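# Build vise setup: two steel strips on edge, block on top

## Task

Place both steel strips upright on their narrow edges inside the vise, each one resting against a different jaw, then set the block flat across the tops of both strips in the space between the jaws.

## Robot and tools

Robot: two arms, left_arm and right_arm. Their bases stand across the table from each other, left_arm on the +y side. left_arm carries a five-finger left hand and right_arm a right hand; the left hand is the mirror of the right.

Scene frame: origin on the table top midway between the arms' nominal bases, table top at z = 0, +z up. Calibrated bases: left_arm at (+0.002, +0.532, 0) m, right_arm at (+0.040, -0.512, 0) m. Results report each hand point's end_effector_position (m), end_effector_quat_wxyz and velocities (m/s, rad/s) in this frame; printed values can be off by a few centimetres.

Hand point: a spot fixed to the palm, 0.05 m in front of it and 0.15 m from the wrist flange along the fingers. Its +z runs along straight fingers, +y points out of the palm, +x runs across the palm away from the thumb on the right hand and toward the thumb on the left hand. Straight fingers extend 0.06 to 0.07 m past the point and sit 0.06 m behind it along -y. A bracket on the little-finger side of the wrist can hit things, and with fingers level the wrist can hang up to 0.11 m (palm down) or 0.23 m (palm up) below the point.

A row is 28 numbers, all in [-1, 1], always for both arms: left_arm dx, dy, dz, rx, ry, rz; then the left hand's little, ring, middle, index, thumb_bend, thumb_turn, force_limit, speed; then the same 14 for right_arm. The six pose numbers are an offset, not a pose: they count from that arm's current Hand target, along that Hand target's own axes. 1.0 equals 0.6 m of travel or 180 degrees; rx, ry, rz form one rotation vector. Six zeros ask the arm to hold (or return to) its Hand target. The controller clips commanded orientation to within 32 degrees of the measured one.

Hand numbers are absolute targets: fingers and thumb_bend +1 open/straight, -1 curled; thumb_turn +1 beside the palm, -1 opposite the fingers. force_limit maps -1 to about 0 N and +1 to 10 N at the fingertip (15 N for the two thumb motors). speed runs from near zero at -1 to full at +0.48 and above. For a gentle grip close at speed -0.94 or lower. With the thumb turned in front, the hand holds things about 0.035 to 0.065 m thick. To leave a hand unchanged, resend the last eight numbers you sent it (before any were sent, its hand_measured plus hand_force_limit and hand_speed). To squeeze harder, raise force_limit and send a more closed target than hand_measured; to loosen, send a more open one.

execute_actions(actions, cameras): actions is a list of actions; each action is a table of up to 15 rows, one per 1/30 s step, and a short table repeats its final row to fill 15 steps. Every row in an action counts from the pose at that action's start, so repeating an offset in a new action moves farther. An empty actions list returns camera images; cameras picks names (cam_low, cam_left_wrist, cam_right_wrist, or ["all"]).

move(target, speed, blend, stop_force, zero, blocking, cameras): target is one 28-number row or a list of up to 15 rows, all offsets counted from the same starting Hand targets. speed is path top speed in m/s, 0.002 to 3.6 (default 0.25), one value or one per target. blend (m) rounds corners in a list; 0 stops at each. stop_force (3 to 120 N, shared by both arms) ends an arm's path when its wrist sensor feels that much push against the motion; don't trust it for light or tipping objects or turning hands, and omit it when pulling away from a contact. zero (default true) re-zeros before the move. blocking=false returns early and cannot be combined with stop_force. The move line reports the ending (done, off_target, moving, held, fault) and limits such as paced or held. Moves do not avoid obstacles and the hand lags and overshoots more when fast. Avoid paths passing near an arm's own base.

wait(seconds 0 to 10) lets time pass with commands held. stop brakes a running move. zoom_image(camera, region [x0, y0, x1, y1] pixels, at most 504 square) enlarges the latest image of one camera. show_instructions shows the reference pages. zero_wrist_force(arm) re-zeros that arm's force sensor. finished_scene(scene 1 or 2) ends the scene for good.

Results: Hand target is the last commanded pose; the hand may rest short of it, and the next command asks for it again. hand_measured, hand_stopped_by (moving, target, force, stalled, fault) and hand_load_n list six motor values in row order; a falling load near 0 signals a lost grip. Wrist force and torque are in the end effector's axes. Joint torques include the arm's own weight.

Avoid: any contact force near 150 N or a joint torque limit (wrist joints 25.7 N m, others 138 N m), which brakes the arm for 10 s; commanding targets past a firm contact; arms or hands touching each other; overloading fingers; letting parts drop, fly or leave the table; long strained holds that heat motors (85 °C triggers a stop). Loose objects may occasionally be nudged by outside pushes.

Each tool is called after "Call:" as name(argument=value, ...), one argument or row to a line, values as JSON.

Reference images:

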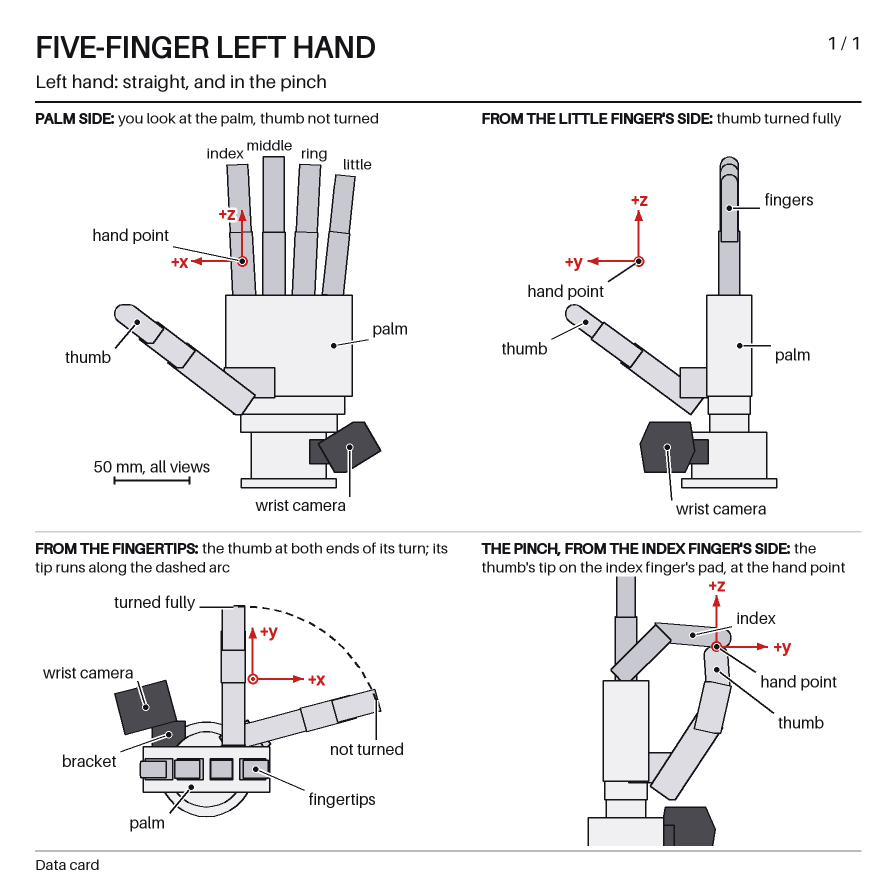

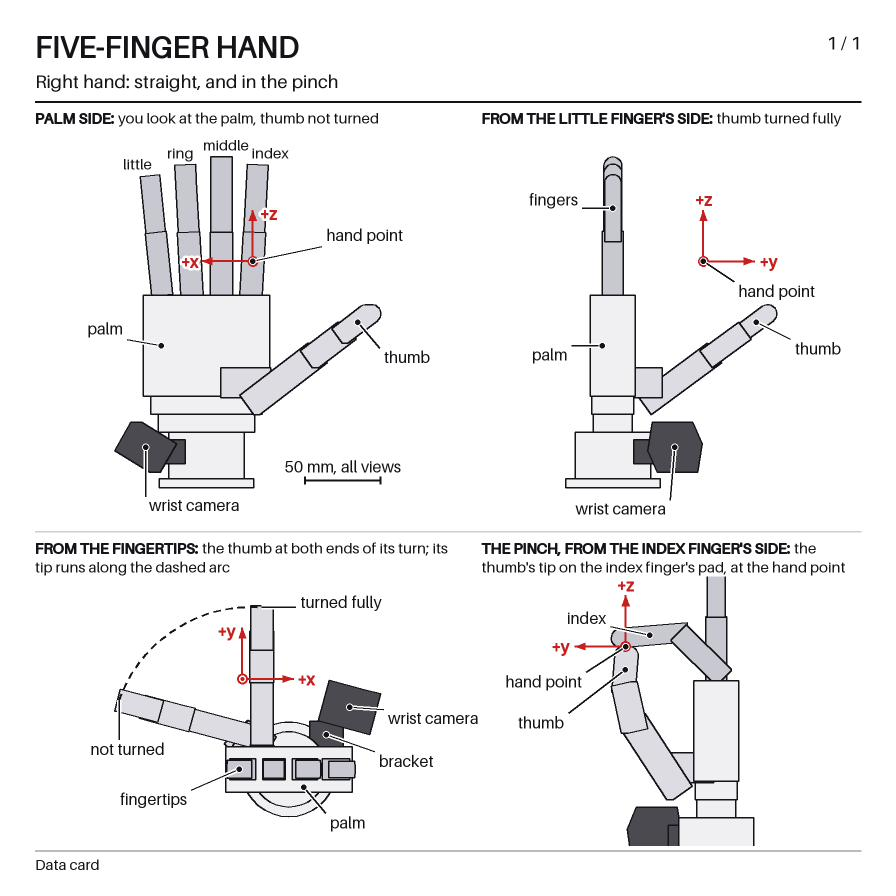

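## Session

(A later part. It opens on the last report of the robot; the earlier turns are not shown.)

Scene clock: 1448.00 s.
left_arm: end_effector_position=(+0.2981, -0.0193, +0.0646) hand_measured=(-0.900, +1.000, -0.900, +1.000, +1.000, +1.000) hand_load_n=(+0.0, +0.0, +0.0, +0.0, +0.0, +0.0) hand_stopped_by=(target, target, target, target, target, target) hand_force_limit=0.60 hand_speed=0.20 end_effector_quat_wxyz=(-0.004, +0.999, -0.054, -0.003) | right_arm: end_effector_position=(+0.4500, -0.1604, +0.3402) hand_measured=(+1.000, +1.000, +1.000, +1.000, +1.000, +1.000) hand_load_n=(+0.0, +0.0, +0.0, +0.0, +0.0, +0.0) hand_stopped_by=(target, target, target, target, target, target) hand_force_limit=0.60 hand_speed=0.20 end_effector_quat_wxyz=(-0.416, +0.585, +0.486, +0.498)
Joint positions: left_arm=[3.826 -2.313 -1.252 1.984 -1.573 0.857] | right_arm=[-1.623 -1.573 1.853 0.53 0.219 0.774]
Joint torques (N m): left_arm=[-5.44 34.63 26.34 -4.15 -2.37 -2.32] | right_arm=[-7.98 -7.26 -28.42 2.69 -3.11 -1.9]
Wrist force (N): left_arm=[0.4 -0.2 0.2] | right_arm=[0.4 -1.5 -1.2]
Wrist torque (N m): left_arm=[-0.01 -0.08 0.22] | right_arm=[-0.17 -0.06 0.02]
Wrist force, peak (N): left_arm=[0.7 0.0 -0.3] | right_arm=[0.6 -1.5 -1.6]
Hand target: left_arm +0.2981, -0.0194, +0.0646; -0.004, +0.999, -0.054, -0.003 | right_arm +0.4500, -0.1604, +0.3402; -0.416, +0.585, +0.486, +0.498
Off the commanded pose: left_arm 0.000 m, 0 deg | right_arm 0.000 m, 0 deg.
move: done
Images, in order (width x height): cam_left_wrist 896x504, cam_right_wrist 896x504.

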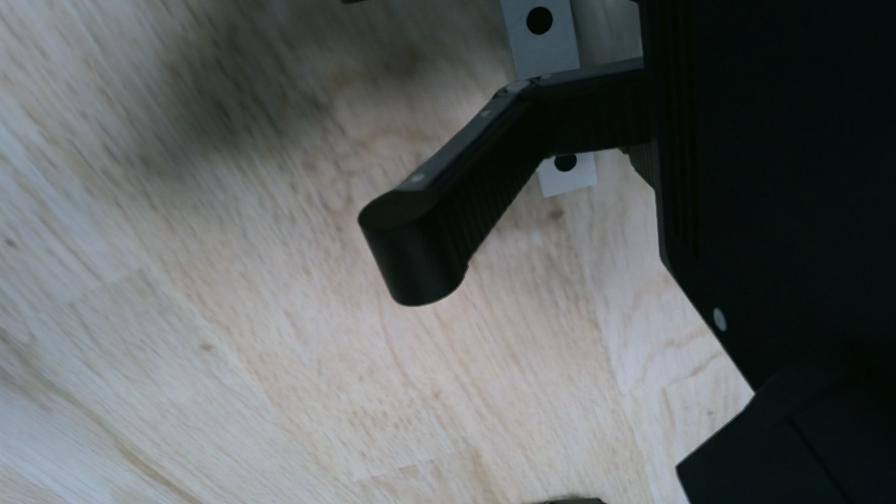

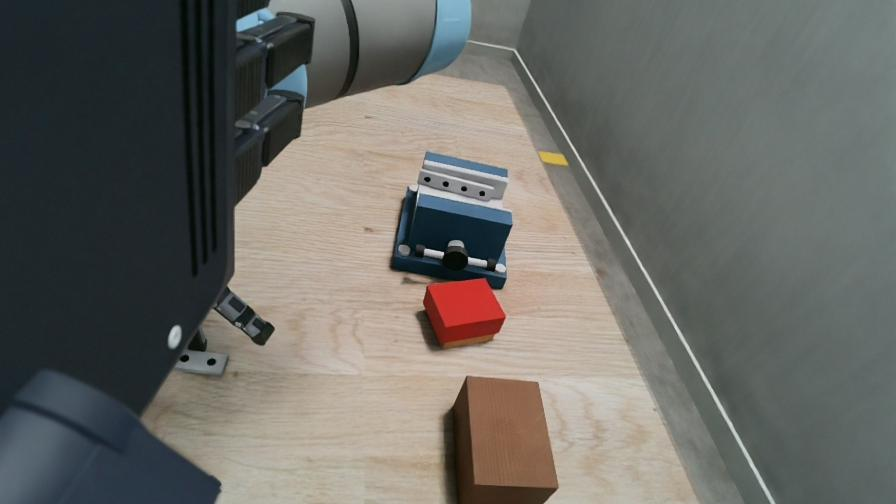

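Call:
move(
  target=[0,-0.04,-0.01,0,0,0,-0.9,1,-0.9,1,1,1,0.6,0.2,0,0,0,0,0,0,1,1,1,1,1,1,0.6,0.2],
  speed=0.15,
)

Call:
move(
  target=[-0.0785,-0.404,-0.4317,0,0,0.467,1,1,1,1,1,1,0,-0.8,-0.091,-0.094,0.0658,0,-0.45,0,-0.9,-0.9,-0.4,-0.4,1,-1,0.6,0.2],
  speed=0.35,
)

Scene clock: 1467.23 s.
left_arm: end_effector_position=(+0.3008, +0.0044, +0.0708) hand_measured=(-0.900, +1.000, -0.900, +1.000, +1.000, +1.000) hand_load_n=(+0.0, +0.0, +0.0, +0.0, +0.0, +0.0) hand_stopped_by=(target, target, target, target, target, target) hand_force_limit=0.60 hand_speed=0.20 end_effector_quat_wxyz=(-0.004, +0.999, -0.054, -0.003) | right_arm: end_effector_position=(+0.4500, -0.1604, +0.3402) hand_measured=(+1.000, +1.000, +1.000, +1.000, +1.000, +1.000) hand_load_n=(+0.0, +0.0, -0.5, +0.0, +0.0, +0.0) hand_stopped_by=(target, target, target, target, target, target) hand_force_limit=0.60 hand_speed=0.20 end_effector_quat_wxyz=(-0.416, +0.585, +0.486, +0.498)
Joint positions: left_arm=[3.86 -2.263 -1.324 2.007 -1.573 0.891] | right_arm=[-1.623 -1.573 1.853 0.53 0.219 0.774]
Joint torques (N m): left_arm=[7.69 52.11 9.6 -0.42 1.43 2.35] | right_arm=[-7.71 -7.54 -28.17 2.68 -3.19 -1.68]
Wrist force (N): left_arm=[0.3 0.2 0.1] | right_arm=[0.6 -1.3 -1.2]
Wrist torque (N m): left_arm=[0.04 -0.04 0.00] | right_arm=[-0.13 -0.08 0.04]
Wrist force, peak (N): left_arm=[0.3 -0.5 0.5] | right_arm=[0.9 -1.4 -1.8]
Hand target: left_arm +0.3007, +0.0044, +0.0708; -0.004, +0.999, -0.054, -0.003 | right_arm +0.4500, -0.1604, +0.3402; -0.416, +0.585, +0.486, +0.498
Off the commanded pose: left_arm 0.000 m, 0 deg | right_arm 0.000 m, 0 deg.
move: done

Scene clock: 1470.93 s.
left_arm: end_effector_position=(+0.2813, +0.2483, +0.3320) hand_measured=(+1.000, +1.000, +1.000, +1.000, +1.000, +1.000) hand_load_n=(+0.5, +0.0, +0.0, +0.0, +0.0, +0.0) hand_stopped_by=(target, target, target, target, target, target) hand_force_limit=0.00 hand_speed=-0.80 end_effector_quat_wxyz=(-0.001, +0.706, -0.709, -0.005) | right_arm: end_effector_position=(+0.3999, -0.1203, +0.2802) hand_measured=(-0.900, -0.900, -0.400, -0.400, +1.000, -1.000) hand_load_n=(+0.0, +0.0, +0.5, +0.0, +0.0, +0.0) hand_stopped_by=(target, target, target, target, target, target) hand_force_limit=0.60 hand_speed=0.20 end_effector_quat_wxyz=(+0.000, +0.768, +0.640, -0.001)
Joint positions: left_arm=[4.324 -1.838 -1.28 1.54 -1.577 2.822] | right_arm=[-0.893 -1.022 1.009 1.586 1.57 0.882]
Joint torques (N m): left_arm=[8.01 37.59 27.37 -4.07 2.24 2.41] | right_arm=[11 -28.51 -27.32 3.64 1.87 1.76]
Wrist force (N): left_arm=[0.1 0.1 -0.3] | right_arm=[0.1 0.1 0.3]
Wrist torque (N m): left_arm=[0.03 -0.05 -0.01] | right_arm=[-0.02 -0.06 -0.05]
Wrist force, peak (N): left_arm=[0.1 0.6 0.5] | right_arm=[0.4 -1.4 -1.6]
Hand target: left_arm +0.2813, +0.2483, +0.3320; -0.001, +0.706, -0.709, -0.005 | right_arm +0.3999, -0.1203, +0.2802; +0.000, +0.768, +0.640, -0.001
Off the commanded pose: left_arm 0.000 m, 0 deg | right_arm 0.000 m, 0 deg.
move: done

Call:
move(
  target=[0,0,0,0,0,0,1,1,1,1,1,1,0,-0.8,0.1577,-0.2475,0.1,0,0,0.476,-0.9,-0.9,-0.4,-0.4,1,-1,0.6,0.2],
  speed=0.35,
)

Scene clock: 1482.17 s.
left_arm: end_effector_position=(+0.2813, +0.2483, +0.3320) hand_measured=(+1.000, +1.000, +1.000, +1.000, +1.000, +1.000) hand_load_n=(+0.0, +0.0, +0.0, +0.0, +0.0, +0.0) hand_stopped_by=(target, target, target, target, target, target) hand_force_limit=0.00 hand_speed=-0.80 end_effector_quat_wxyz=(-0.001, +0.706, -0.709, -0.005) | right_arm: end_effector_position=(+0.2709, -0.0004, +0.2203) hand_measured=(-0.900, -0.900, -0.400, -0.400, +1.000, -1.000) hand_load_n=(+0.0, +0.5, +0.0, +0.0, +0.0, +0.0) hand_stopped_by=(target, target, target, target, target, target) hand_force_limit=0.60 hand_speed=0.20 end_effector_quat_wxyz=(+0.000, -0.999, +0.053, +0.001)
Joint positions: left_arm=[4.324 -1.838 -1.28 1.54 -1.577 2.822] | right_arm=[-0.678 -0.706 0.625 1.654 1.57 2.593]
Joint torques (N m): left_arm=[7.43 37.62 25.15 -2.59 1.83 2.37] | right_arm=[10.18 -37.47 -27.88 3.72 1.94 1.59]
Wrist force (N): left_arm=[0.4 -0.1 -0.2] | right_arm=[0.1 -0.4 0.2]
Wrist torque (N m): left_arm=[0.00 -0.08 0.01] | right_arm=[-0.07 -0.04 -0.07]
Wrist force, peak (N): left_arm=[0.5 0.2 -0.5] | right_arm=[0.4 -0.7 -0.1]
Hand target: left_arm +0.2813, +0.2483, +0.3320; -0.001, +0.706, -0.709, -0.005 | right_arm +0.2709, -0.0004, +0.2203; +0.000, +0.999, -0.053, -0.001
Off the commanded pose: left_arm 0.000 m, 0 deg | right_arm 0.000 m, 0 deg.
move: done

Call:
move(
  target=[0,0,0,0,0,0,1,1,1,1,1,1,0,-0.8,-0.0085,-0.0795,0.2,0.194,0,0,-0.9,-0.9,-0.4,-0.4,1,-1,0.6,0.2],
  speed=0.3,
  cameras=["cam_left_wrist","cam_right_wrist"],
)

Scene clock: 1488.27 s.
left_arm: end_effector_position=(+0.2813, +0.2483, +0.3320) hand_measured=(+1.000, +1.000, +1.000, +1.000, +1.000, +1.000) hand_load_n=(+0.0, +0.5, +0.0, +0.0, +0.0, +0.0) hand_stopped_by=(target, target, target, target, target, target) hand_force_limit=0.00 hand_speed=-0.80 end_effector_quat_wxyz=(-0.001, +0.706, -0.709, -0.005) | right_arm: end_effector_position=(+0.2707, +0.0475, +0.1003) hand_measured=(-0.900, -0.900, -0.400, -0.400, +1.000, -1.000) hand_load_n=(+0.0, +0.0, +0.0, +0.0, +0.0, +0.0) hand_stopped_by=(target, target, target, target, target, target) hand_force_limit=0.60 hand_speed=0.20 end_effector_quat_wxyz=(+0.299, -0.953, +0.051, -0.015)
Joint positions: left_arm=[4.324 -1.838 -1.28 1.54 -1.577 2.822] | right_arm=[-0.777 -1.004 1.349 0.72 1.218 2.587]
Joint torques (N m): left_arm=[6.34 38.23 23.08 -1.2 1.55 2.05] | right_arm=[-8.26 -46.82 -11.34 -0.2 -2.61 1.69]
Wrist force (N): left_arm=[0.4 0.0 -0.4] | right_arm=[0.6 -0.2 0.2]
Wrist torque (N m): left_arm=[0.02 -0.09 0.01] | right_arm=[-0.05 -0.14 -0.04]
Wrist force, peak (N): left_arm=[0.5 -0.1 -0.3] | right_arm=[0.8 -0.3 0.5]
Hand target: left_arm +0.2813, +0.2483, +0.3320; -0.001, +0.706, -0.709, -0.005 | right_arm +0.2707, +0.0475, +0.1002; -0.299, +0.953, -0.051, +0.015
Off the commanded pose: left_arm 0.000 m, 0 deg | right_arm 0.000 m, 0 deg.
move: done
Images, in order (width x height): cam_left_wrist 896x504, cam_right_wrist 896x504.

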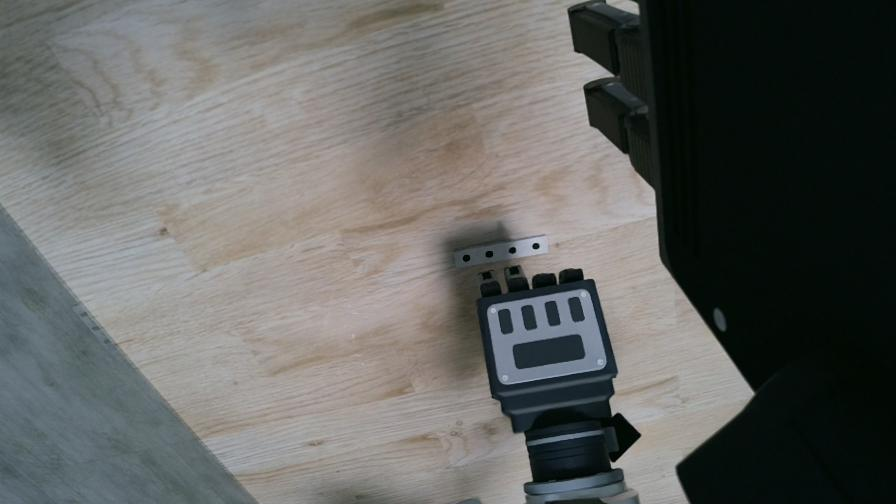

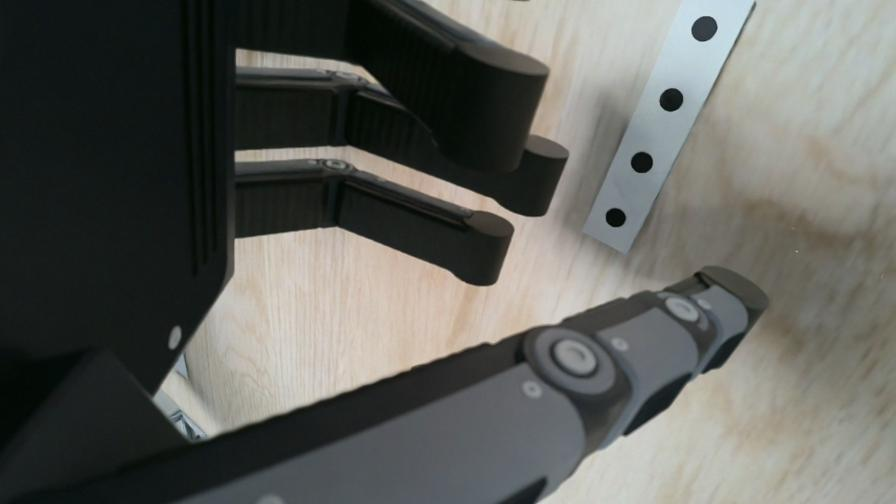

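Call:
move(
  target=[0,0,0,0,0,0,1,1,1,1,1,1,0,-0.8,0,0.153,0.0157,0,0,0,-0.9,-0.9,-0.3,-0.3,1,1,0.6,0.2],
  speed=0.2,
)

Call:
move(
  target=[0,0,0,0,0,0,1,1,1,1,1,1,0,-0.8,0,0.0523,0.075,0,0,0,-0.9,-0.9,-0.3,-0.3,1,1,0.6,0.2],
  speed=0.012,
  stop_force=3,
  cameras=["cam_right_wrist"],
)

Scene clock: 1542.27 s.
left_arm: end_effector_position=(+0.2813, +0.2483, +0.3320) hand_measured=(+1.000, +1.000, +1.000, +1.000, +1.000, +1.000) hand_load_n=(+0.0, +0.0, +0.0, +0.0, +0.0, +0.0) hand_stopped_by=(target, target, target, target, target, target) hand_force_limit=0.00 hand_speed=-0.80 end_effector_quat_wxyz=(-0.001, +0.706, -0.709, -0.005) | right_arm: end_effector_position=(+0.2631, -0.0220, +0.0401) hand_measured=(-0.900, -0.900, -0.300, -0.300, +1.000, +1.000) hand_load_n=(+0.5, +0.0, +0.0, +0.0, -0.5, +0.0) hand_stopped_by=(target, target, target, target, target, target) hand_force_limit=0.60 hand_speed=0.20 end_effector_quat_wxyz=(+0.299, -0.953, +0.051, -0.015)
Joint positions: left_arm=[4.324 -1.838 -1.28 1.54 -1.577 2.822] | right_arm=[-0.87 -1.075 1.644 0.529 1.173 2.498]
Joint torques (N m): left_arm=[6.52 38.8 21.91 -0.56 1.17 2.14] | right_arm=[-8.64 -42.63 -7.57 -0.08 -2.59 -1.83]
Wrist force (N): left_arm=[0.3 0.0 -0.2] | right_arm=[0.5 -0.4 0.4]
Wrist torque (N m): left_arm=[0.01 -0.08 0.00] | right_arm=[-0.09 -0.10 0.02]
Wrist force, peak (N): left_arm=[0.4 0.0 -0.5] | right_arm=[0.6 -1.4 0.1]
Hand target: left_arm +0.2813, +0.2483, +0.3320; -0.001, +0.706, -0.709, -0.005 | right_arm +0.2631, -0.0221, +0.0401; -0.299, +0.953, -0.051, +0.015
Off the commanded pose: left_arm 0.000 m, 0 deg | right_arm 0.000 m, 0 deg.
move: done

Scene clock: 1545.83 s.
left_arm: end_effector_position=(+0.2813, +0.2483, +0.3320) hand_measured=(+1.000, +1.000, +1.000, +1.000, +1.000, +1.000) hand_load_n=(+0.0, +0.0, +0.0, +0.0, +0.0, +0.0) hand_stopped_by=(target, target, target, target, target, target) hand_force_limit=0.00 hand_speed=-0.80 end_effector_quat_wxyz=(-0.001, +0.706, -0.709, -0.005) | right_arm: end_effector_position=(+0.2631, -0.0221, +0.0112) hand_measured=(-0.900, -0.900, -0.300, -0.300, +1.000, +1.000) hand_load_n=(+0.0, +0.0, -2.5, +0.0, +0.0, +0.0) hand_stopped_by=(target, target, target, target, target, target) hand_force_limit=0.60 hand_speed=0.20 end_effector_quat_wxyz=(+0.299, -0.953, +0.051, -0.015)
Joint positions: left_arm=[4.324 -1.838 -1.28 1.54 -1.577 2.822] | right_arm=[-0.87 -1.037 1.67 0.464 1.173 2.498]
Joint torques (N m): left_arm=[6.34 38.08 20.12 -0.79 0.83 1.95] | right_arm=[6.68 -42.87 -24.45 2 0.29 0.97]
Wrist force (N): left_arm=[0.3 -0.2 0.0] | right_arm=[0.3 -1.0 -0.9]
Wrist torque (N m): left_arm=[-0.03 -0.07 0.01] | right_arm=[-0.14 -0.05 -0.01]
Wrist force, peak (N): left_arm=[0.4 -0.3 0.2] | right_arm=[0.4 -10.2 -3.9]
Hand target: left_arm +0.2813, +0.2483, +0.3320; -0.001, +0.706, -0.709, -0.005 | right_arm +0.2631, -0.0221, +0.0112; -0.299, +0.953, -0.051, +0.015 (not the last commanded pose)
Off the commanded pose: left_arm 0.000 m, 0 deg | right_arm 0.026 m, 0 deg.
move: contact (right_arm)
Images, in order (width x height): cam_right_wrist 896x504.

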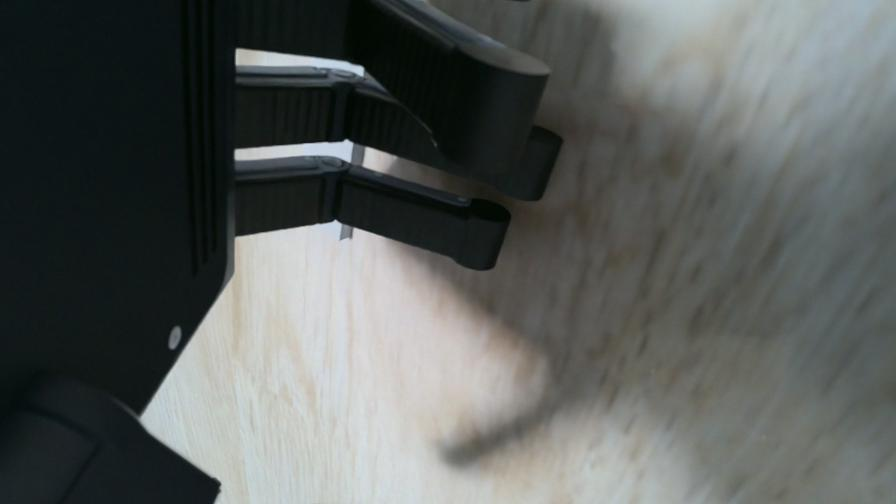

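Call:
move(
  target=[0,0,0,0,0,0,1,1,1,1,1,1,0,-0.8,0,-0.019,-0.0274,0,0,0,-0.9,-0.9,-0.3,-0.3,1,1,0.6,0.2],
  speed=0.1,
)

Call:
move(
  target=[0,0,0,0,0,0,1,1,1,1,1,1,0,-0.8,0,0,0,0,0,0,-0.9,-0.9,-0.9,-0.9,0.7,-1,0.6,0.2],
  speed=0.1,
)

Call:
move(
  target=[0,0,0,0,0,0,1,1,1,1,1,1,0,-0.8,0,0.035,0.05,0,0,0,-0.9,-0.9,-0.9,-0.9,0.7,-1,0.6,0.2],
  speed=0.012,
  stop_force=3,
  cameras=["cam_right_wrist"],
)

Scene clock: 1554.23 s.
left_arm: end_effector_position=(+0.2813, +0.2483, +0.3320) hand_measured=(+1.000, +1.000, +1.000, +1.000, +1.000, +1.000) hand_load_n=(+0.0, +0.0, +0.0, +0.0, +0.0, +0.0) hand_stopped_by=(target, target, target, target, target, target) hand_force_limit=0.00 hand_speed=-0.80 end_effector_quat_wxyz=(-0.001, +0.706, -0.709, -0.005) | right_arm: end_effector_position=(+0.2631, -0.0221, +0.0312) hand_measured=(-0.900, -0.900, -0.300, -0.300, +1.000, +1.000) hand_load_n=(+0.0, +0.0, +0.0, +0.0, +0.0, +0.0) hand_stopped_by=(target, target, target, target, target, target) hand_force_limit=0.60 hand_speed=0.20 end_effector_quat_wxyz=(+0.299, -0.953, +0.051, -0.015)
Joint positions: left_arm=[4.324 -1.838 -1.28 1.54 -1.577 2.822] | right_arm=[-0.87 -1.064 1.653 0.509 1.173 2.498]
Joint torques (N m): left_arm=[5.75 37.21 18.82 -0.54 0.35 1.89] | right_arm=[-7.72 -42.88 -24.22 3.08 -1.81 -1.95]
Wrist force (N): left_arm=[0.3 0.0 -0.2] | right_arm=[0.3 -0.4 0.3]
Wrist torque (N m): left_arm=[0.02 -0.07 0.00] | right_arm=[-0.08 -0.07 0.01]
Wrist force, peak (N): left_arm=[0.5 -0.4 -0.3] | right_arm=[0.5 -1.3 -1.6]
Hand target: left_arm +0.2813, +0.2483, +0.3320; -0.001, +0.706, -0.709, -0.005 | right_arm +0.2631, -0.0221, +0.0312; -0.299, +0.953, -0.051, +0.015
Off the commanded pose: left_arm 0.000 m, 0 deg | right_arm 0.000 m, 0 deg.
move: done

Scene clock: 1555.40 s.
left_arm: end_effector_position=(+0.2813, +0.2483, +0.3320) hand_measured=(+1.000, +1.000, +1.000, +1.000, +1.000, +1.000) hand_load_n=(+0.0, +0.0, +0.0, +0.0, +0.0, +0.0) hand_stopped_by=(target, target, target, target, target, target) hand_force_limit=0.00 hand_speed=-0.80 end_effector_quat_wxyz=(-0.001, +0.706, -0.709, -0.005) | right_arm: end_effector_position=(+0.2631, -0.0221, +0.0312) hand_measured=(-0.900, -0.900, -0.900, -0.900, +0.700, -1.000) hand_load_n=(+0.0, +0.0, +0.0, +0.0, +0.0, +0.0) hand_stopped_by=(target, target, target, target, target, target) hand_force_limit=0.60 hand_speed=0.20 end_effector_quat_wxyz=(+0.299, -0.953, +0.051, -0.015)
Joint positions: left_arm=[4.324 -1.838 -1.28 1.54 -1.577 2.822] | right_arm=[-0.871 -1.064 1.652 0.509 1.173 2.498]
Joint torques (N m): left_arm=[6.17 37.91 18.76 -0.68 0.15 1.8] | right_arm=[-7.95 -42.54 -23.78 2.32 -2 -1.46]
Wrist force (N): left_arm=[0.2 -0.1 -0.2] | right_arm=[0.6 -0.3 0.2]
Wrist torque (N m): left_arm=[0.00 -0.07 0.00] | right_arm=[-0.06 -0.12 0.04]
Wrist force, peak (N): left_arm=[0.5 -0.2 -0.4] | right_arm=[0.7 -0.2 0.7]
Hand target: left_arm +0.2813, +0.2483, +0.3320; -0.001, +0.706, -0.709, -0.005 | right_arm +0.2631, -0.0221, +0.0312; -0.299, +0.953, -0.051, +0.015
Off the commanded pose: left_arm 0.000 m, 0 deg | right_arm 0.000 m, 0 deg.
move: done

Scene clock: 1558.63 s.
left_arm: end_effector_position=(+0.2813, +0.2483, +0.3320) hand_measured=(+1.000, +1.000, +1.000, +1.000, +1.000, +1.000) hand_load_n=(+0.0, +0.0, +0.0, +0.0, +0.0, +0.0) hand_stopped_by=(target, target, target, target, target, target) hand_force_limit=0.00 hand_speed=-0.80 end_effector_quat_wxyz=(-0.001, +0.706, -0.709, -0.005) | right_arm: end_effector_position=(+0.2631, -0.0222, +0.0062) hand_measured=(-0.900, -0.900, -0.900, -0.900, +0.700, -1.000) hand_load_n=(+0.0, +0.0, +0.0, +0.5, +0.5, -0.5) hand_stopped_by=(target, target, target, target, target, target) hand_force_limit=0.60 hand_speed=0.20 end_effector_quat_wxyz=(+0.299, -0.953, +0.051, -0.015)
Joint positions: left_arm=[4.324 -1.838 -1.28 1.54 -1.577 2.822] | right_arm=[-0.871 -1.03 1.674 0.453 1.173 2.498]
Joint torques (N m): left_arm=[5.93 37.87 17.39 -0.67 -0.03 1.6] | right_arm=[-7.8 -40.96 -22.21 2.42 1.75 -1.75]
Wrist force (N): left_arm=[0.4 -0.1 0.0] | right_arm=[0.5 -4.1 -3.8]
Wrist torque (N m): left_arm=[-0.02 -0.09 0.01] | right_arm=[-0.37 -0.07 -0.03]
Wrist force, peak (N): left_arm=[0.6 -0.1 -0.2] | right_arm=[-0.2 -12.9 -12.5]
Hand target: left_arm +0.2813, +0.2483, +0.3320; -0.001, +0.706, -0.709, -0.005 | right_arm +0.2631, -0.0222, +0.0062; -0.299, +0.953, -0.051, +0.015 (not the last commanded pose)
Off the commanded pose: left_arm 0.000 m, 0 deg | right_arm 0.012 m, 0 deg.
move: contact (right_arm)
Images, in order (width x height): cam_right_wrist 896x504.

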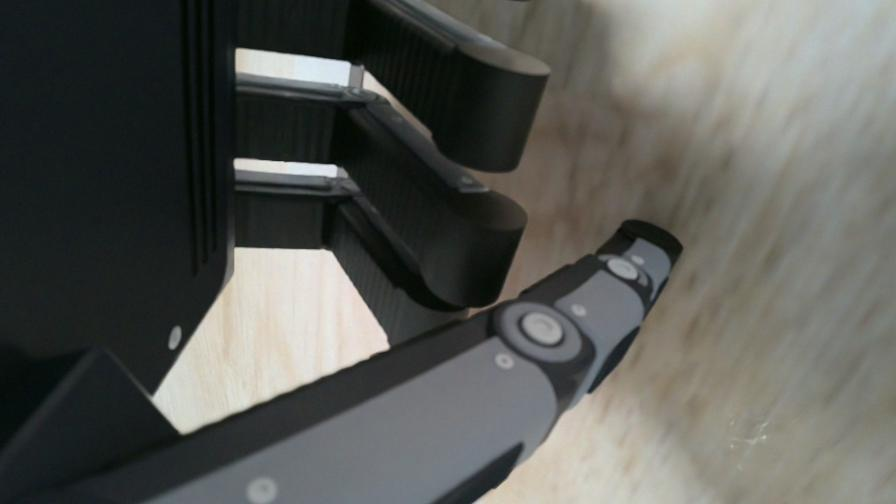

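Call:
move(
  target=[
    [0,0,0,0,0,0,1,1,1,1,1,1,0,-0.8,0,-0.038,-0.0548,0,0,0,-0.9,-0.9,-0.9,-0.9,0.7,-1,0.6,0.2],
    [0,0,0,0,0,0,1,1,1,1,1,1,0,-0.8,0.0048,-0.1473,0.0335,0,0,0,-0.9,-0.9,-0.4,-0.4,0.85,-1,0.6,0.2],
  ],
  speed=0.2,
  cameras=["cam_right_wrist","cam_left_wrist"],
)

Scene clock: 1581.57 s.
left_arm: end_effector_position=(+0.2813, +0.2483, +0.3320) hand_measured=(+1.000, +1.000, +1.000, +1.000, +1.000, +1.000) hand_load_n=(+0.0, +0.0, +0.0, +0.0, +0.0, +0.0) hand_stopped_by=(target, target, target, target, target, target) hand_force_limit=0.00 hand_speed=-0.80 end_effector_quat_wxyz=(-0.001, +0.706, -0.709, -0.005) | right_arm: end_effector_position=(+0.2749, +0.0610, +0.0402) hand_measured=(-0.900, -0.900, -0.400, -0.400, +0.850, -1.000) hand_load_n=(+0.0, +0.0, +0.0, +0.0, +0.0, +0.0) hand_stopped_by=(target, target, target, target, target, target) hand_force_limit=0.60 hand_speed=0.20 end_effector_quat_wxyz=(+0.299, -0.953, +0.051, -0.015)
Joint positions: left_arm=[4.324 -1.838 -1.28 1.54 -1.577 2.822] | right_arm=[-0.765 -0.916 1.368 0.609 1.223 2.598]
Joint torques (N m): left_arm=[5.91 37.78 15.38 -0.79 -0.64 1.52] | right_arm=[10.56 -31.12 -26.27 2.38 1.63 1.81]
Wrist force (N): left_arm=[0.2 -0.1 -0.3] | right_arm=[0.6 -0.4 0.1]
Wrist torque (N m): left_arm=[0.01 -0.06 0.00] | right_arm=[-0.06 -0.13 -0.05]
Wrist force, peak (N): left_arm=[0.4 -0.4 -0.4] | right_arm=[0.5 -5.2 -4.9]
Hand target: left_arm +0.2813, +0.2483, +0.3320; -0.001, +0.706, -0.709, -0.005 | right_arm +0.2749, +0.0610, +0.0402; -0.299, +0.953, -0.051, +0.015
Off the commanded pose: left_arm 0.000 m, 0 deg | right_arm 0.000 m, 0 deg.
move: done
Images, in order (width x height): cam_left_wrist 896x504, cam_right_wrist 896x504.

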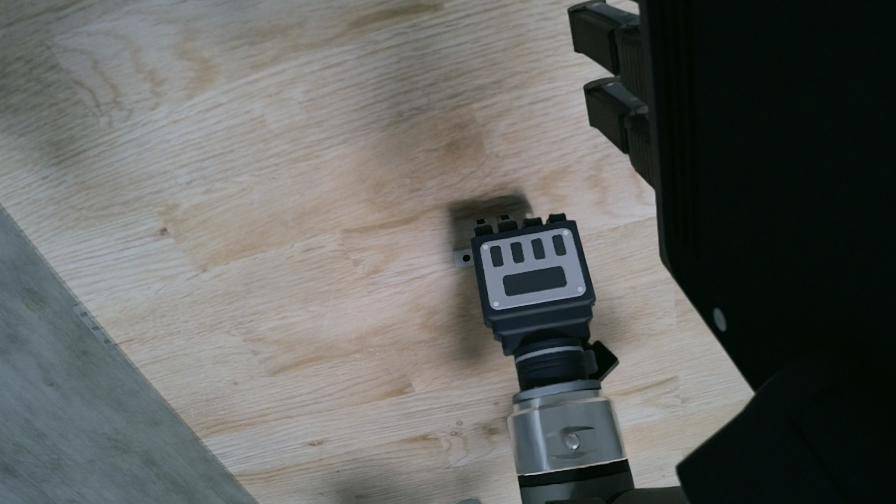

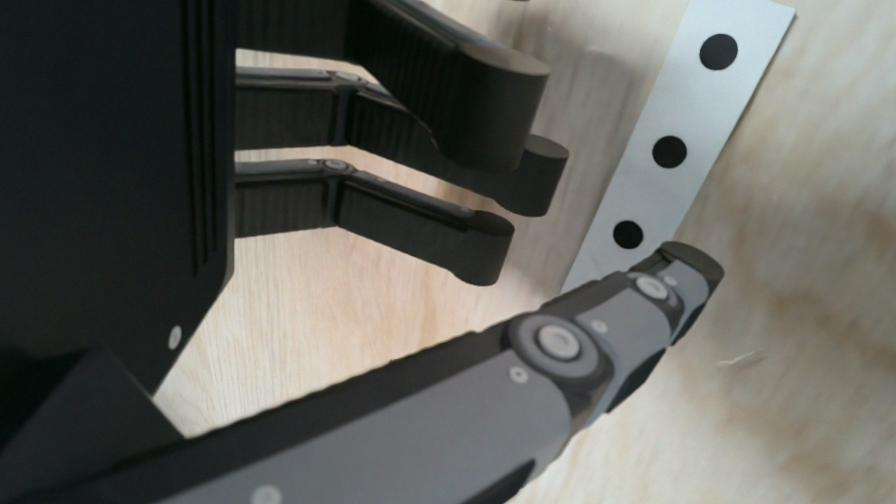

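Call:
move(
  target=[0,0,0,0,0,0,1,1,1,1,1,1,0,-0.8,0,0.0311,0.0448,0,0,0,-0.9,-0.9,-0.4,-0.4,0.85,-1,0.6,0.2],
  speed=0.015,
  stop_force=3,
  cameras=["cam_right_wrist","cam_left_wrist"],
)

Scene clock: 1595.57 s.
left_arm: end_effector_position=(+0.2813, +0.2483, +0.3320) hand_measured=(+1.000, +1.000, +1.000, +1.000, +1.000, +1.000) hand_load_n=(+0.0, +0.0, +0.0, +0.0, +0.0, +0.0) hand_stopped_by=(target, target, target, target, target, target) hand_force_limit=0.00 hand_speed=-0.80 end_effector_quat_wxyz=(-0.001, +0.706, -0.709, -0.005) | right_arm: end_effector_position=(+0.2749, +0.0611, +0.0075) hand_measured=(-0.900, -0.900, -0.400, -0.400, +0.850, -1.000) hand_load_n=(+0.0, +0.0, +0.0, +0.0, +0.0, +0.0) hand_stopped_by=(target, target, target, target, target, target) hand_force_limit=0.60 hand_speed=0.20 end_effector_quat_wxyz=(+0.299, -0.953, +0.051, -0.015)
Joint positions: left_arm=[4.324 -1.838 -1.28 1.54 -1.577 2.822] | right_arm=[-0.765 -0.88 1.398 0.543 1.223 2.598]
Joint torques (N m): left_arm=[4.97 37.4 14.05 -0.69 -1.06 1.48] | right_arm=[10.68 -31.46 -8.35 -0.12 1.41 1.68]
Wrist force (N): left_arm=[0.3 -0.2 -0.4] | right_arm=[0.5 -0.1 0.2]
Wrist torque (N m): left_arm=[-0.01 -0.08 0.01] | right_arm=[-0.03 -0.11 -0.04]
Wrist force, peak (N): left_arm=[0.7 -0.3 -0.2] | right_arm=[0.9 -0.4 0.4]
Hand target: left_arm +0.2813, +0.2483, +0.3320; -0.001, +0.706, -0.709, -0.005 | right_arm +0.2749, +0.0611, +0.0075; -0.299, +0.953, -0.051, +0.015
Off the commanded pose: left_arm 0.000 m, 0 deg | right_arm 0.000 m, 0 deg.
move: done
Images, in order (width x height): cam_left_wrist 896x504, cam_right_wrist 896x504.

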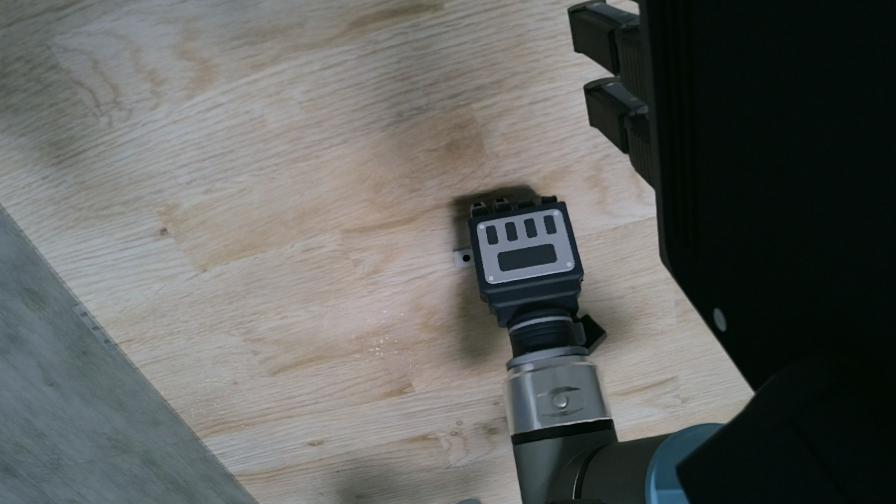

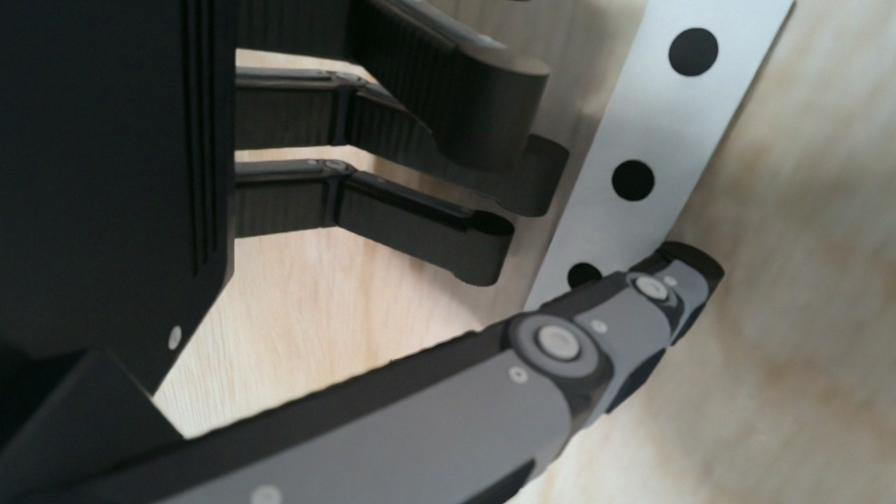

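Call:
move(
  target=[0,0,0,0,0,0,1,1,1,1,1,1,0,-0.8,0,0,0,0,0,0,-0.9,-0.9,-0.4,-0.4,0.72,-1,-0.4,-0.9],
  speed=0.05,
  cameras=["cam_right_wrist"],
)

Scene clock: 1628.80 s.
left_arm: end_effector_position=(+0.2813, +0.2483, +0.3320) hand_measured=(+1.000, +1.000, +1.000, +1.000, +1.000, +1.000) hand_load_n=(+0.0, +0.0, +0.0, +0.0, +0.0, +0.0) hand_stopped_by=(target, target, target, target, target, target) hand_force_limit=0.00 hand_speed=-0.80 end_effector_quat_wxyz=(-0.001, +0.706, -0.709, -0.005) | right_arm: end_effector_position=(+0.2749, +0.0611, +0.0075) hand_measured=(-0.900, -0.900, -0.400, -0.400, +0.758, -1.000) hand_load_n=(+0.0, -0.5, +1.5, +0.0, +5.0, +1.5) hand_stopped_by=(target, target, target, target, force, target) hand_force_limit=-0.40 hand_speed=-0.90 end_effector_quat_wxyz=(+0.299, -0.953, +0.051, -0.015)
Joint positions: left_arm=[4.324 -1.838 -1.28 1.54 -1.577 2.822] | right_arm=[-0.765 -0.88 1.398 0.543 1.223 2.598]
Joint torques (N m): left_arm=[4.77 36.94 13.8 -0.67 -1.22 1.19] | right_arm=[10.25 -31.63 -8.53 -0.12 1.17 1.67]
Wrist force (N): left_arm=[0.4 0.0 0.0] | right_arm=[0.6 -1.3 -0.8]
Wrist torque (N m): left_arm=[0.01 -0.09 0.01] | right_arm=[-0.12 -0.10 -0.08]
Wrist force, peak (N): left_arm=[0.5 -0.3 -0.5] | right_arm=[0.6 -1.7 -1.2]
Hand target: left_arm +0.2813, +0.2483, +0.3320; -0.001, +0.706, -0.709, -0.005 | right_arm +0.2749, +0.0611, +0.0075; -0.299, +0.953, -0.051, +0.015
Off the commanded pose: left_arm 0.000 m, 0 deg | right_arm 0.000 m, 0 deg.
move: done
Images, in order (width x height): cam_right_wrist 896x504.

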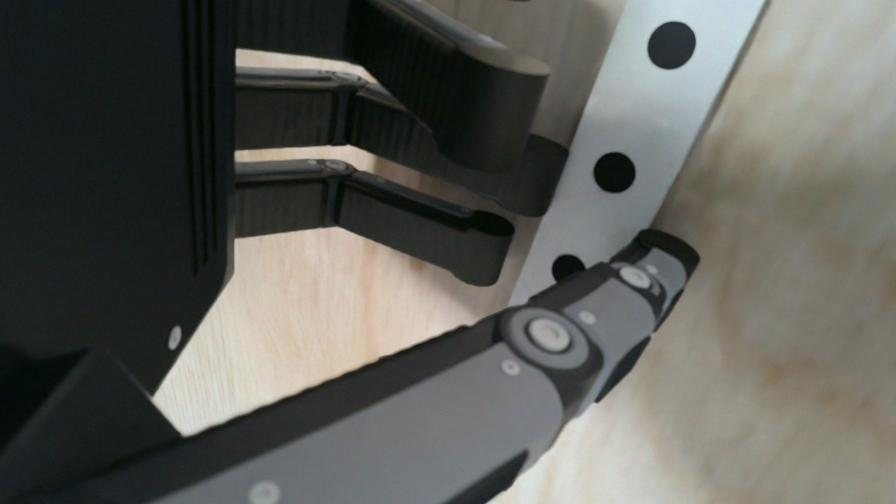

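Call:
move(
  target=[
    [0,0,0,0,0,0,1,1,1,1,1,1,0,-0.8,0,0,0,0,0,0,-0.9,-0.9,-0.4,-0.4,0.95,-1,-0.4,-0.6],
    [0,0,0,0,0,0,1,1,1,1,1,1,0,-0.8,0,-0.0095,-0.0137,0,0,0,-0.9,-0.9,-0.4,-0.4,0.95,-1,-0.4,-0.6],
    [0,0,0,0,0,0,1,1,1,1,1,1,0,-0.8,-0.0133,-0.0068,-0.0155,-0.0002,-0.0634,-0.0913,-0.9,-0.9,-0.4,-0.4,0.95,-1,-0.4,-0.6],
  ],
  speed=0.1,
  cameras=["cam_right_wrist"],
)

Scene clock: 1646.60 s.
left_arm: end_effector_position=(+0.2813, +0.2483, +0.3320) hand_measured=(+1.000, +1.000, +1.000, +1.000, +1.000, +1.000) hand_load_n=(+0.0, +0.0, +0.0, +0.0, +0.0, +0.0) hand_stopped_by=(target, target, target, target, target, target) hand_force_limit=0.00 hand_speed=-0.80 end_effector_quat_wxyz=(-0.001, +0.706, -0.709, -0.005) | right_arm: end_effector_position=(+0.2667, +0.0600, +0.0174) hand_measured=(-0.900, -0.900, -0.400, -0.400, +0.950, -1.000) hand_load_n=(+0.0, +0.0, +0.5, +0.0, +0.0, +0.0) hand_stopped_by=(target, target, target, target, target, target) hand_force_limit=-0.40 hand_speed=-0.60 end_effector_quat_wxyz=(-0.297, +0.947, +0.115, -0.037)
Joint positions: left_arm=[4.324 -1.838 -1.28 1.54 -1.577 2.822] | right_arm=[-0.782 -0.814 1.289 0.737 1.068 2.233]
Joint torques (N m): left_arm=[4.13 37.53 13.19 -0.66 -2.06 1.11] | right_arm=[-8.51 -33.77 -25.71 3.11 -2.8 -1.79]
Wrist force (N): left_arm=[0.2 0.1 -0.2] | right_arm=[0.4 -0.2 0.0]
Wrist torque (N m): left_arm=[0.02 -0.06 -0.01] | right_arm=[-0.03 -0.09 0.03]
Wrist force, peak (N): left_arm=[0.6 -0.2 0.2] | right_arm=[0.7 -1.7 -1.3]
Hand target: left_arm +0.2813, +0.2483, +0.3320; -0.001, +0.706, -0.709, -0.005 | right_arm +0.2667, +0.0600, +0.0174; -0.297, +0.947, +0.115, -0.037
Off the commanded pose: left_arm 0.000 m, 0 deg | right_arm 0.000 m, 0 deg.
move: done
Images, in order (width x height): cam_right_wrist 896x504.

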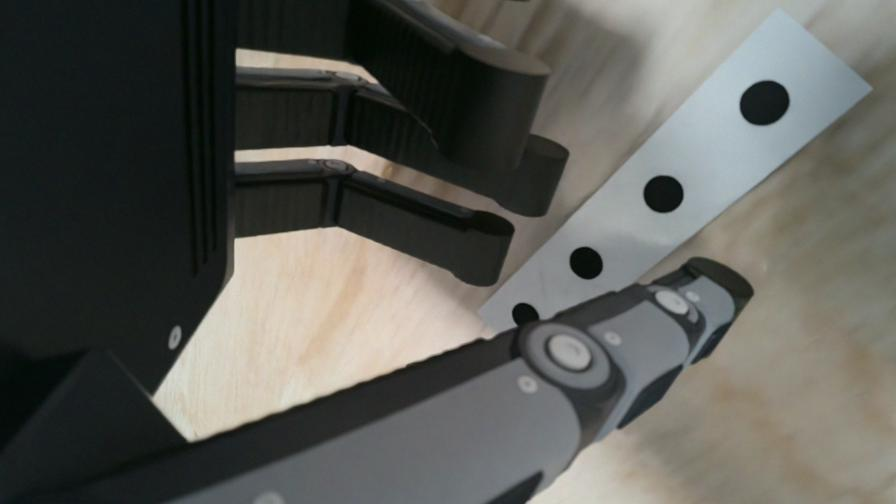

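Call:
move(
  target=[0,0,0,0,0,0,1,1,1,1,1,1,0,-0.8,0,0.0117,0.0125,0,0,0,-0.9,-0.9,-0.4,-0.4,0.95,-1,-0.4,-0.6],
  speed=0.012,
  stop_force=3,
)

Call:
move(
  target=[0,0,0,0,0,0,1,1,1,1,1,1,0,-0.8,0,0,0,0,0,0,-0.9,-0.9,-0.4,-0.4,0.6,-1,-0.4,-0.9],
  speed=0.05,
  cameras=["cam_right_wrist"],
)

Scene clock: 1659.17 s.
left_arm: end_effector_position=(+0.2813, +0.2483, +0.3320) hand_measured=(+1.000, +1.000, +1.000, +1.000, +1.000, +1.000) hand_load_n=(+0.0, +0.0, +0.0, +0.0, +0.0, +0.0) hand_stopped_by=(target, target, target, target, target, target) hand_force_limit=0.00 hand_speed=-0.80 end_effector_quat_wxyz=(-0.001, +0.706, -0.709, -0.005) | right_arm: end_effector_position=(+0.2671, +0.0586, +0.0073) hand_measured=(-0.900, -0.900, -0.400, -0.400, +0.950, -1.000) hand_load_n=(+0.5, +0.0, +0.5, +0.5, +0.0, +0.0) hand_stopped_by=(target, target, target, target, target, target) hand_force_limit=-0.40 hand_speed=-0.60 end_effector_quat_wxyz=(-0.297, +0.947, +0.115, -0.037)
Joint positions: left_arm=[4.324 -1.838 -1.28 1.54 -1.577 2.822] | right_arm=[-0.784 -0.805 1.301 0.717 1.067 2.231]
Joint torques (N m): left_arm=[4.16 37.16 13.82 -0.7 -1.99 1.01] | right_arm=[-8.14 -33.54 -8.38 0.27 -2.72 -1.89]
Wrist force (N): left_arm=[0.2 0.3 0.0] | right_arm=[0.6 -0.4 0.2]
Wrist torque (N m): left_arm=[0.05 -0.05 -0.02] | right_arm=[-0.06 -0.13 0.04]
Wrist force, peak (N): left_arm=[0.6 -0.1 0.0] | right_arm=[0.9 -0.5 0.1]
Hand target: left_arm +0.2813, +0.2483, +0.3320; -0.001, +0.706, -0.709, -0.005 | right_arm +0.2671, +0.0586, +0.0073; -0.297, +0.947, +0.115, -0.037
Off the commanded pose: left_arm 0.000 m, 0 deg | right_arm 0.000 m, 0 deg.
move: done

Scene clock: 1660.63 s.
left_arm: end_effector_position=(+0.2813, +0.2483, +0.3320) hand_measured=(+1.000, +1.000, +1.000, +1.000, +1.000, +1.000) hand_load_n=(+0.0, +0.0, +0.0, +0.0, +0.0, +0.0) hand_stopped_by=(target, target, target, target, target, target) hand_force_limit=0.00 hand_speed=-0.80 end_effector_quat_wxyz=(-0.001, +0.706, -0.709, -0.005) | right_arm: end_effector_position=(+0.2671, +0.0586, +0.0073) hand_measured=(-0.900, -0.900, -0.400, -0.400, +0.776, -1.000) hand_load_n=(+0.0, +0.0, +0.5, +0.0, +4.5, +0.5) hand_stopped_by=(target, target, target, target, force, target) hand_force_limit=-0.40 hand_speed=-0.90 end_effector_quat_wxyz=(-0.297, +0.947, +0.115, -0.037)
Joint positions: left_arm=[4.324 -1.838 -1.28 1.54 -1.577 2.822] | right_arm=[-0.784 -0.805 1.301 0.717 1.067 2.231]
Joint torques (N m): left_arm=[4.24 36.79 13.62 -0.53 -1.96 0.98] | right_arm=[-7.73 -33.59 -8.44 0.2 -2.49 -1.67]
Wrist force (N): left_arm=[0.1 -0.2 -0.1] | right_arm=[0.7 -2.2 -2.3]
Wrist torque (N m): left_arm=[-0.02 -0.05 -0.01] | right_arm=[-0.15 -0.09 0.01]
Wrist force, peak (N): left_arm=[0.6 0.3 0.2] | right_arm=[0.7 -2.2 -2.3]
Hand target: left_arm +0.2813, +0.2483, +0.3320; -0.001, +0.706, -0.709, -0.005 | right_arm +0.2671, +0.0586, +0.0073; -0.297, +0.947, +0.115, -0.037
Off the commanded pose: left_arm 0.000 m, 0 deg | right_arm 0.000 m, 0 deg.
move: done
Images, in order (width x height): cam_right_wrist 896x504.

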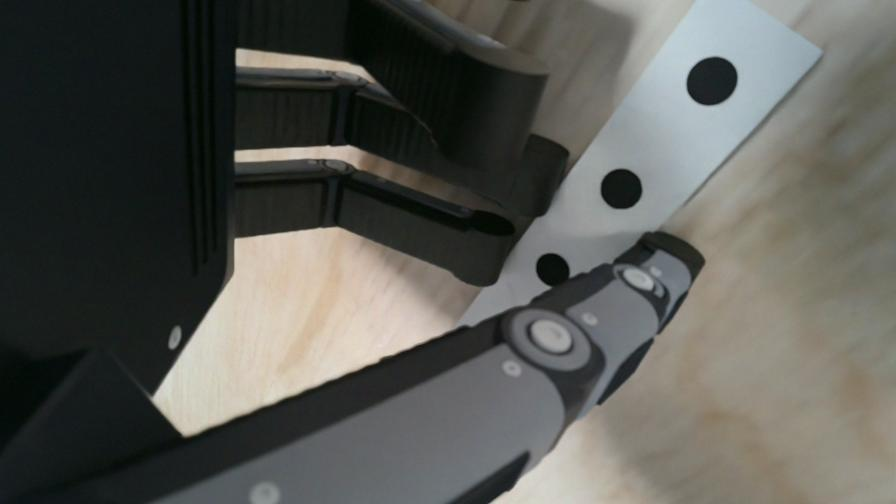

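Call:
move(
  target=[0,0,0,0,0,0,1,1,1,1,1,1,0,-0.8,0,0,0,0,0,0,-0.9,-0.9,-0.4,-0.4,0.55,-1,0.2,-0.9],
  speed=0.05,
)

Call:
move(
  target=[0,0,0,0,0,0,1,1,1,1,1,1,0,-0.8,0,-0.0114,-0.0164,0,0,0,-0.9,-0.9,-0.4,-0.4,0.55,-1,0.2,-0.9],
  speed=0.03,
  cameras=["cam_right_wrist","cam_left_wrist"],
)

Scene clock: 1669.57 s.
left_arm: end_effector_position=(+0.2813, +0.2483, +0.3320) hand_measured=(+1.000, +1.000, +1.000, +1.000, +1.000, +1.000) hand_load_n=(+0.0, +0.0, +0.0, -0.5, -0.5, +0.0) hand_stopped_by=(target, target, target, target, target, target) hand_force_limit=0.00 hand_speed=-0.80 end_effector_quat_wxyz=(-0.001, +0.706, -0.709, -0.005) | right_arm: end_effector_position=(+0.2671, +0.0586, +0.0073) hand_measured=(-0.900, -0.900, -0.400, -0.400, +0.756, -1.000) hand_load_n=(+0.0, +0.0, +0.5, +0.0, +8.5, +1.0) hand_stopped_by=(target, target, target, target, force, target) hand_force_limit=0.20 hand_speed=-0.90 end_effector_quat_wxyz=(-0.297, +0.947, +0.115, -0.037)
Joint positions: left_arm=[4.324 -1.838 -1.28 1.54 -1.577 2.822] | right_arm=[-0.784 -0.805 1.301 0.717 1.067 2.231]
Joint torques (N m): left_arm=[4.16 37.22 13.67 -0.74 -1.98 0.93] | right_arm=[-6.69 -33.48 -8.66 0.45 -0.75 -1.74]
Wrist force (N): left_arm=[0.3 0.1 -0.1] | right_arm=[0.6 -3.8 -4.0]
Wrist torque (N m): left_arm=[0.02 -0.08 0.00] | right_arm=[-0.27 -0.04 -0.02]
Wrist force, peak (N): left_arm=[0.3 -0.5 -0.6] | right_arm=[0.7 -3.6 -4.1]
Hand target: left_arm +0.2813, +0.2483, +0.3320; -0.001, +0.706, -0.709, -0.005 | right_arm +0.2671, +0.0586, +0.0073; -0.297, +0.947, +0.115, -0.037
Off the commanded pose: left_arm 0.000 m, 0 deg | right_arm 0.000 m, 0 deg.
move: done

Scene clock: 1670.37 s.
left_arm: end_effector_position=(+0.2813, +0.2483, +0.3320) hand_measured=(+1.000, +1.000, +1.000, +1.000, +1.000, +1.000) hand_load_n=(+0.0, -0.5, +0.0, +0.0, +0.0, +0.0) hand_stopped_by=(target, target, target, target, target, target) hand_force_limit=0.00 hand_speed=-0.80 end_effector_quat_wxyz=(-0.001, +0.706, -0.709, -0.005) | right_arm: end_effector_position=(+0.2671, +0.0586, +0.0192) hand_measured=(-0.900, -0.900, -0.400, -0.400, +0.754, -1.000) hand_load_n=(+0.0, +0.0, +0.0, +0.0, +0.0, +0.0) hand_stopped_by=(target, target, target, target, force, target) hand_force_limit=0.20 hand_speed=-0.90 end_effector_quat_wxyz=(-0.297, +0.947, +0.115, -0.037)
Joint positions: left_arm=[4.324 -1.838 -1.28 1.54 -1.577 2.822] | right_arm=[-0.784 -0.818 1.292 0.74 1.067 2.231]
Joint torques (N m): left_arm=[3.99 36.49 14.02 -0.69 -2.08 1.04] | right_arm=[-8.4 -51.28 -26.88 3.35 -0.98 -1.8]
Wrist force (N): left_arm=[0.4 -0.1 -0.2] | right_arm=[0.8 -0.4 0.1]
Wrist torque (N m): left_arm=[0.01 -0.09 0.01] | right_arm=[-0.06 -0.16 0.05]
Wrist force, peak (N): left_arm=[0.6 -0.2 -0.2] | right_arm=[0.8 -3.3 -3.7]
Hand target: left_arm +0.2813, +0.2483, +0.3320; -0.001, +0.706, -0.709, -0.005 | right_arm +0.2671, +0.0586, +0.0193; -0.297, +0.947, +0.115, -0.037
Off the commanded pose: left_arm 0.000 m, 0 deg | right_arm 0.000 m, 0 deg.
move: done
Images, in order (width x height): cam_left_wrist 896x504, cam_right_wrist 896x504.

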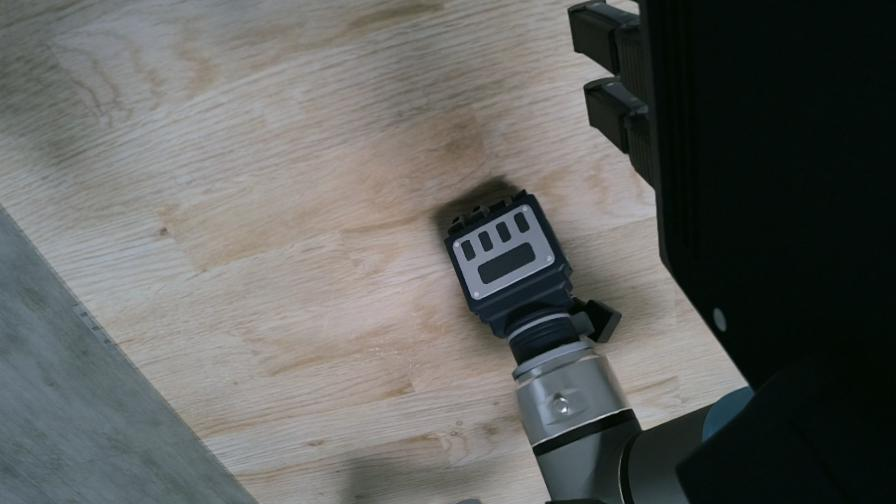

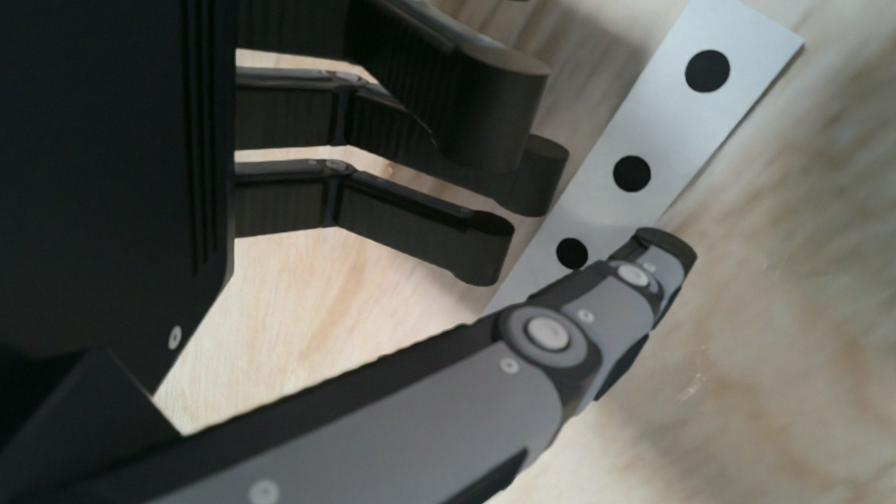

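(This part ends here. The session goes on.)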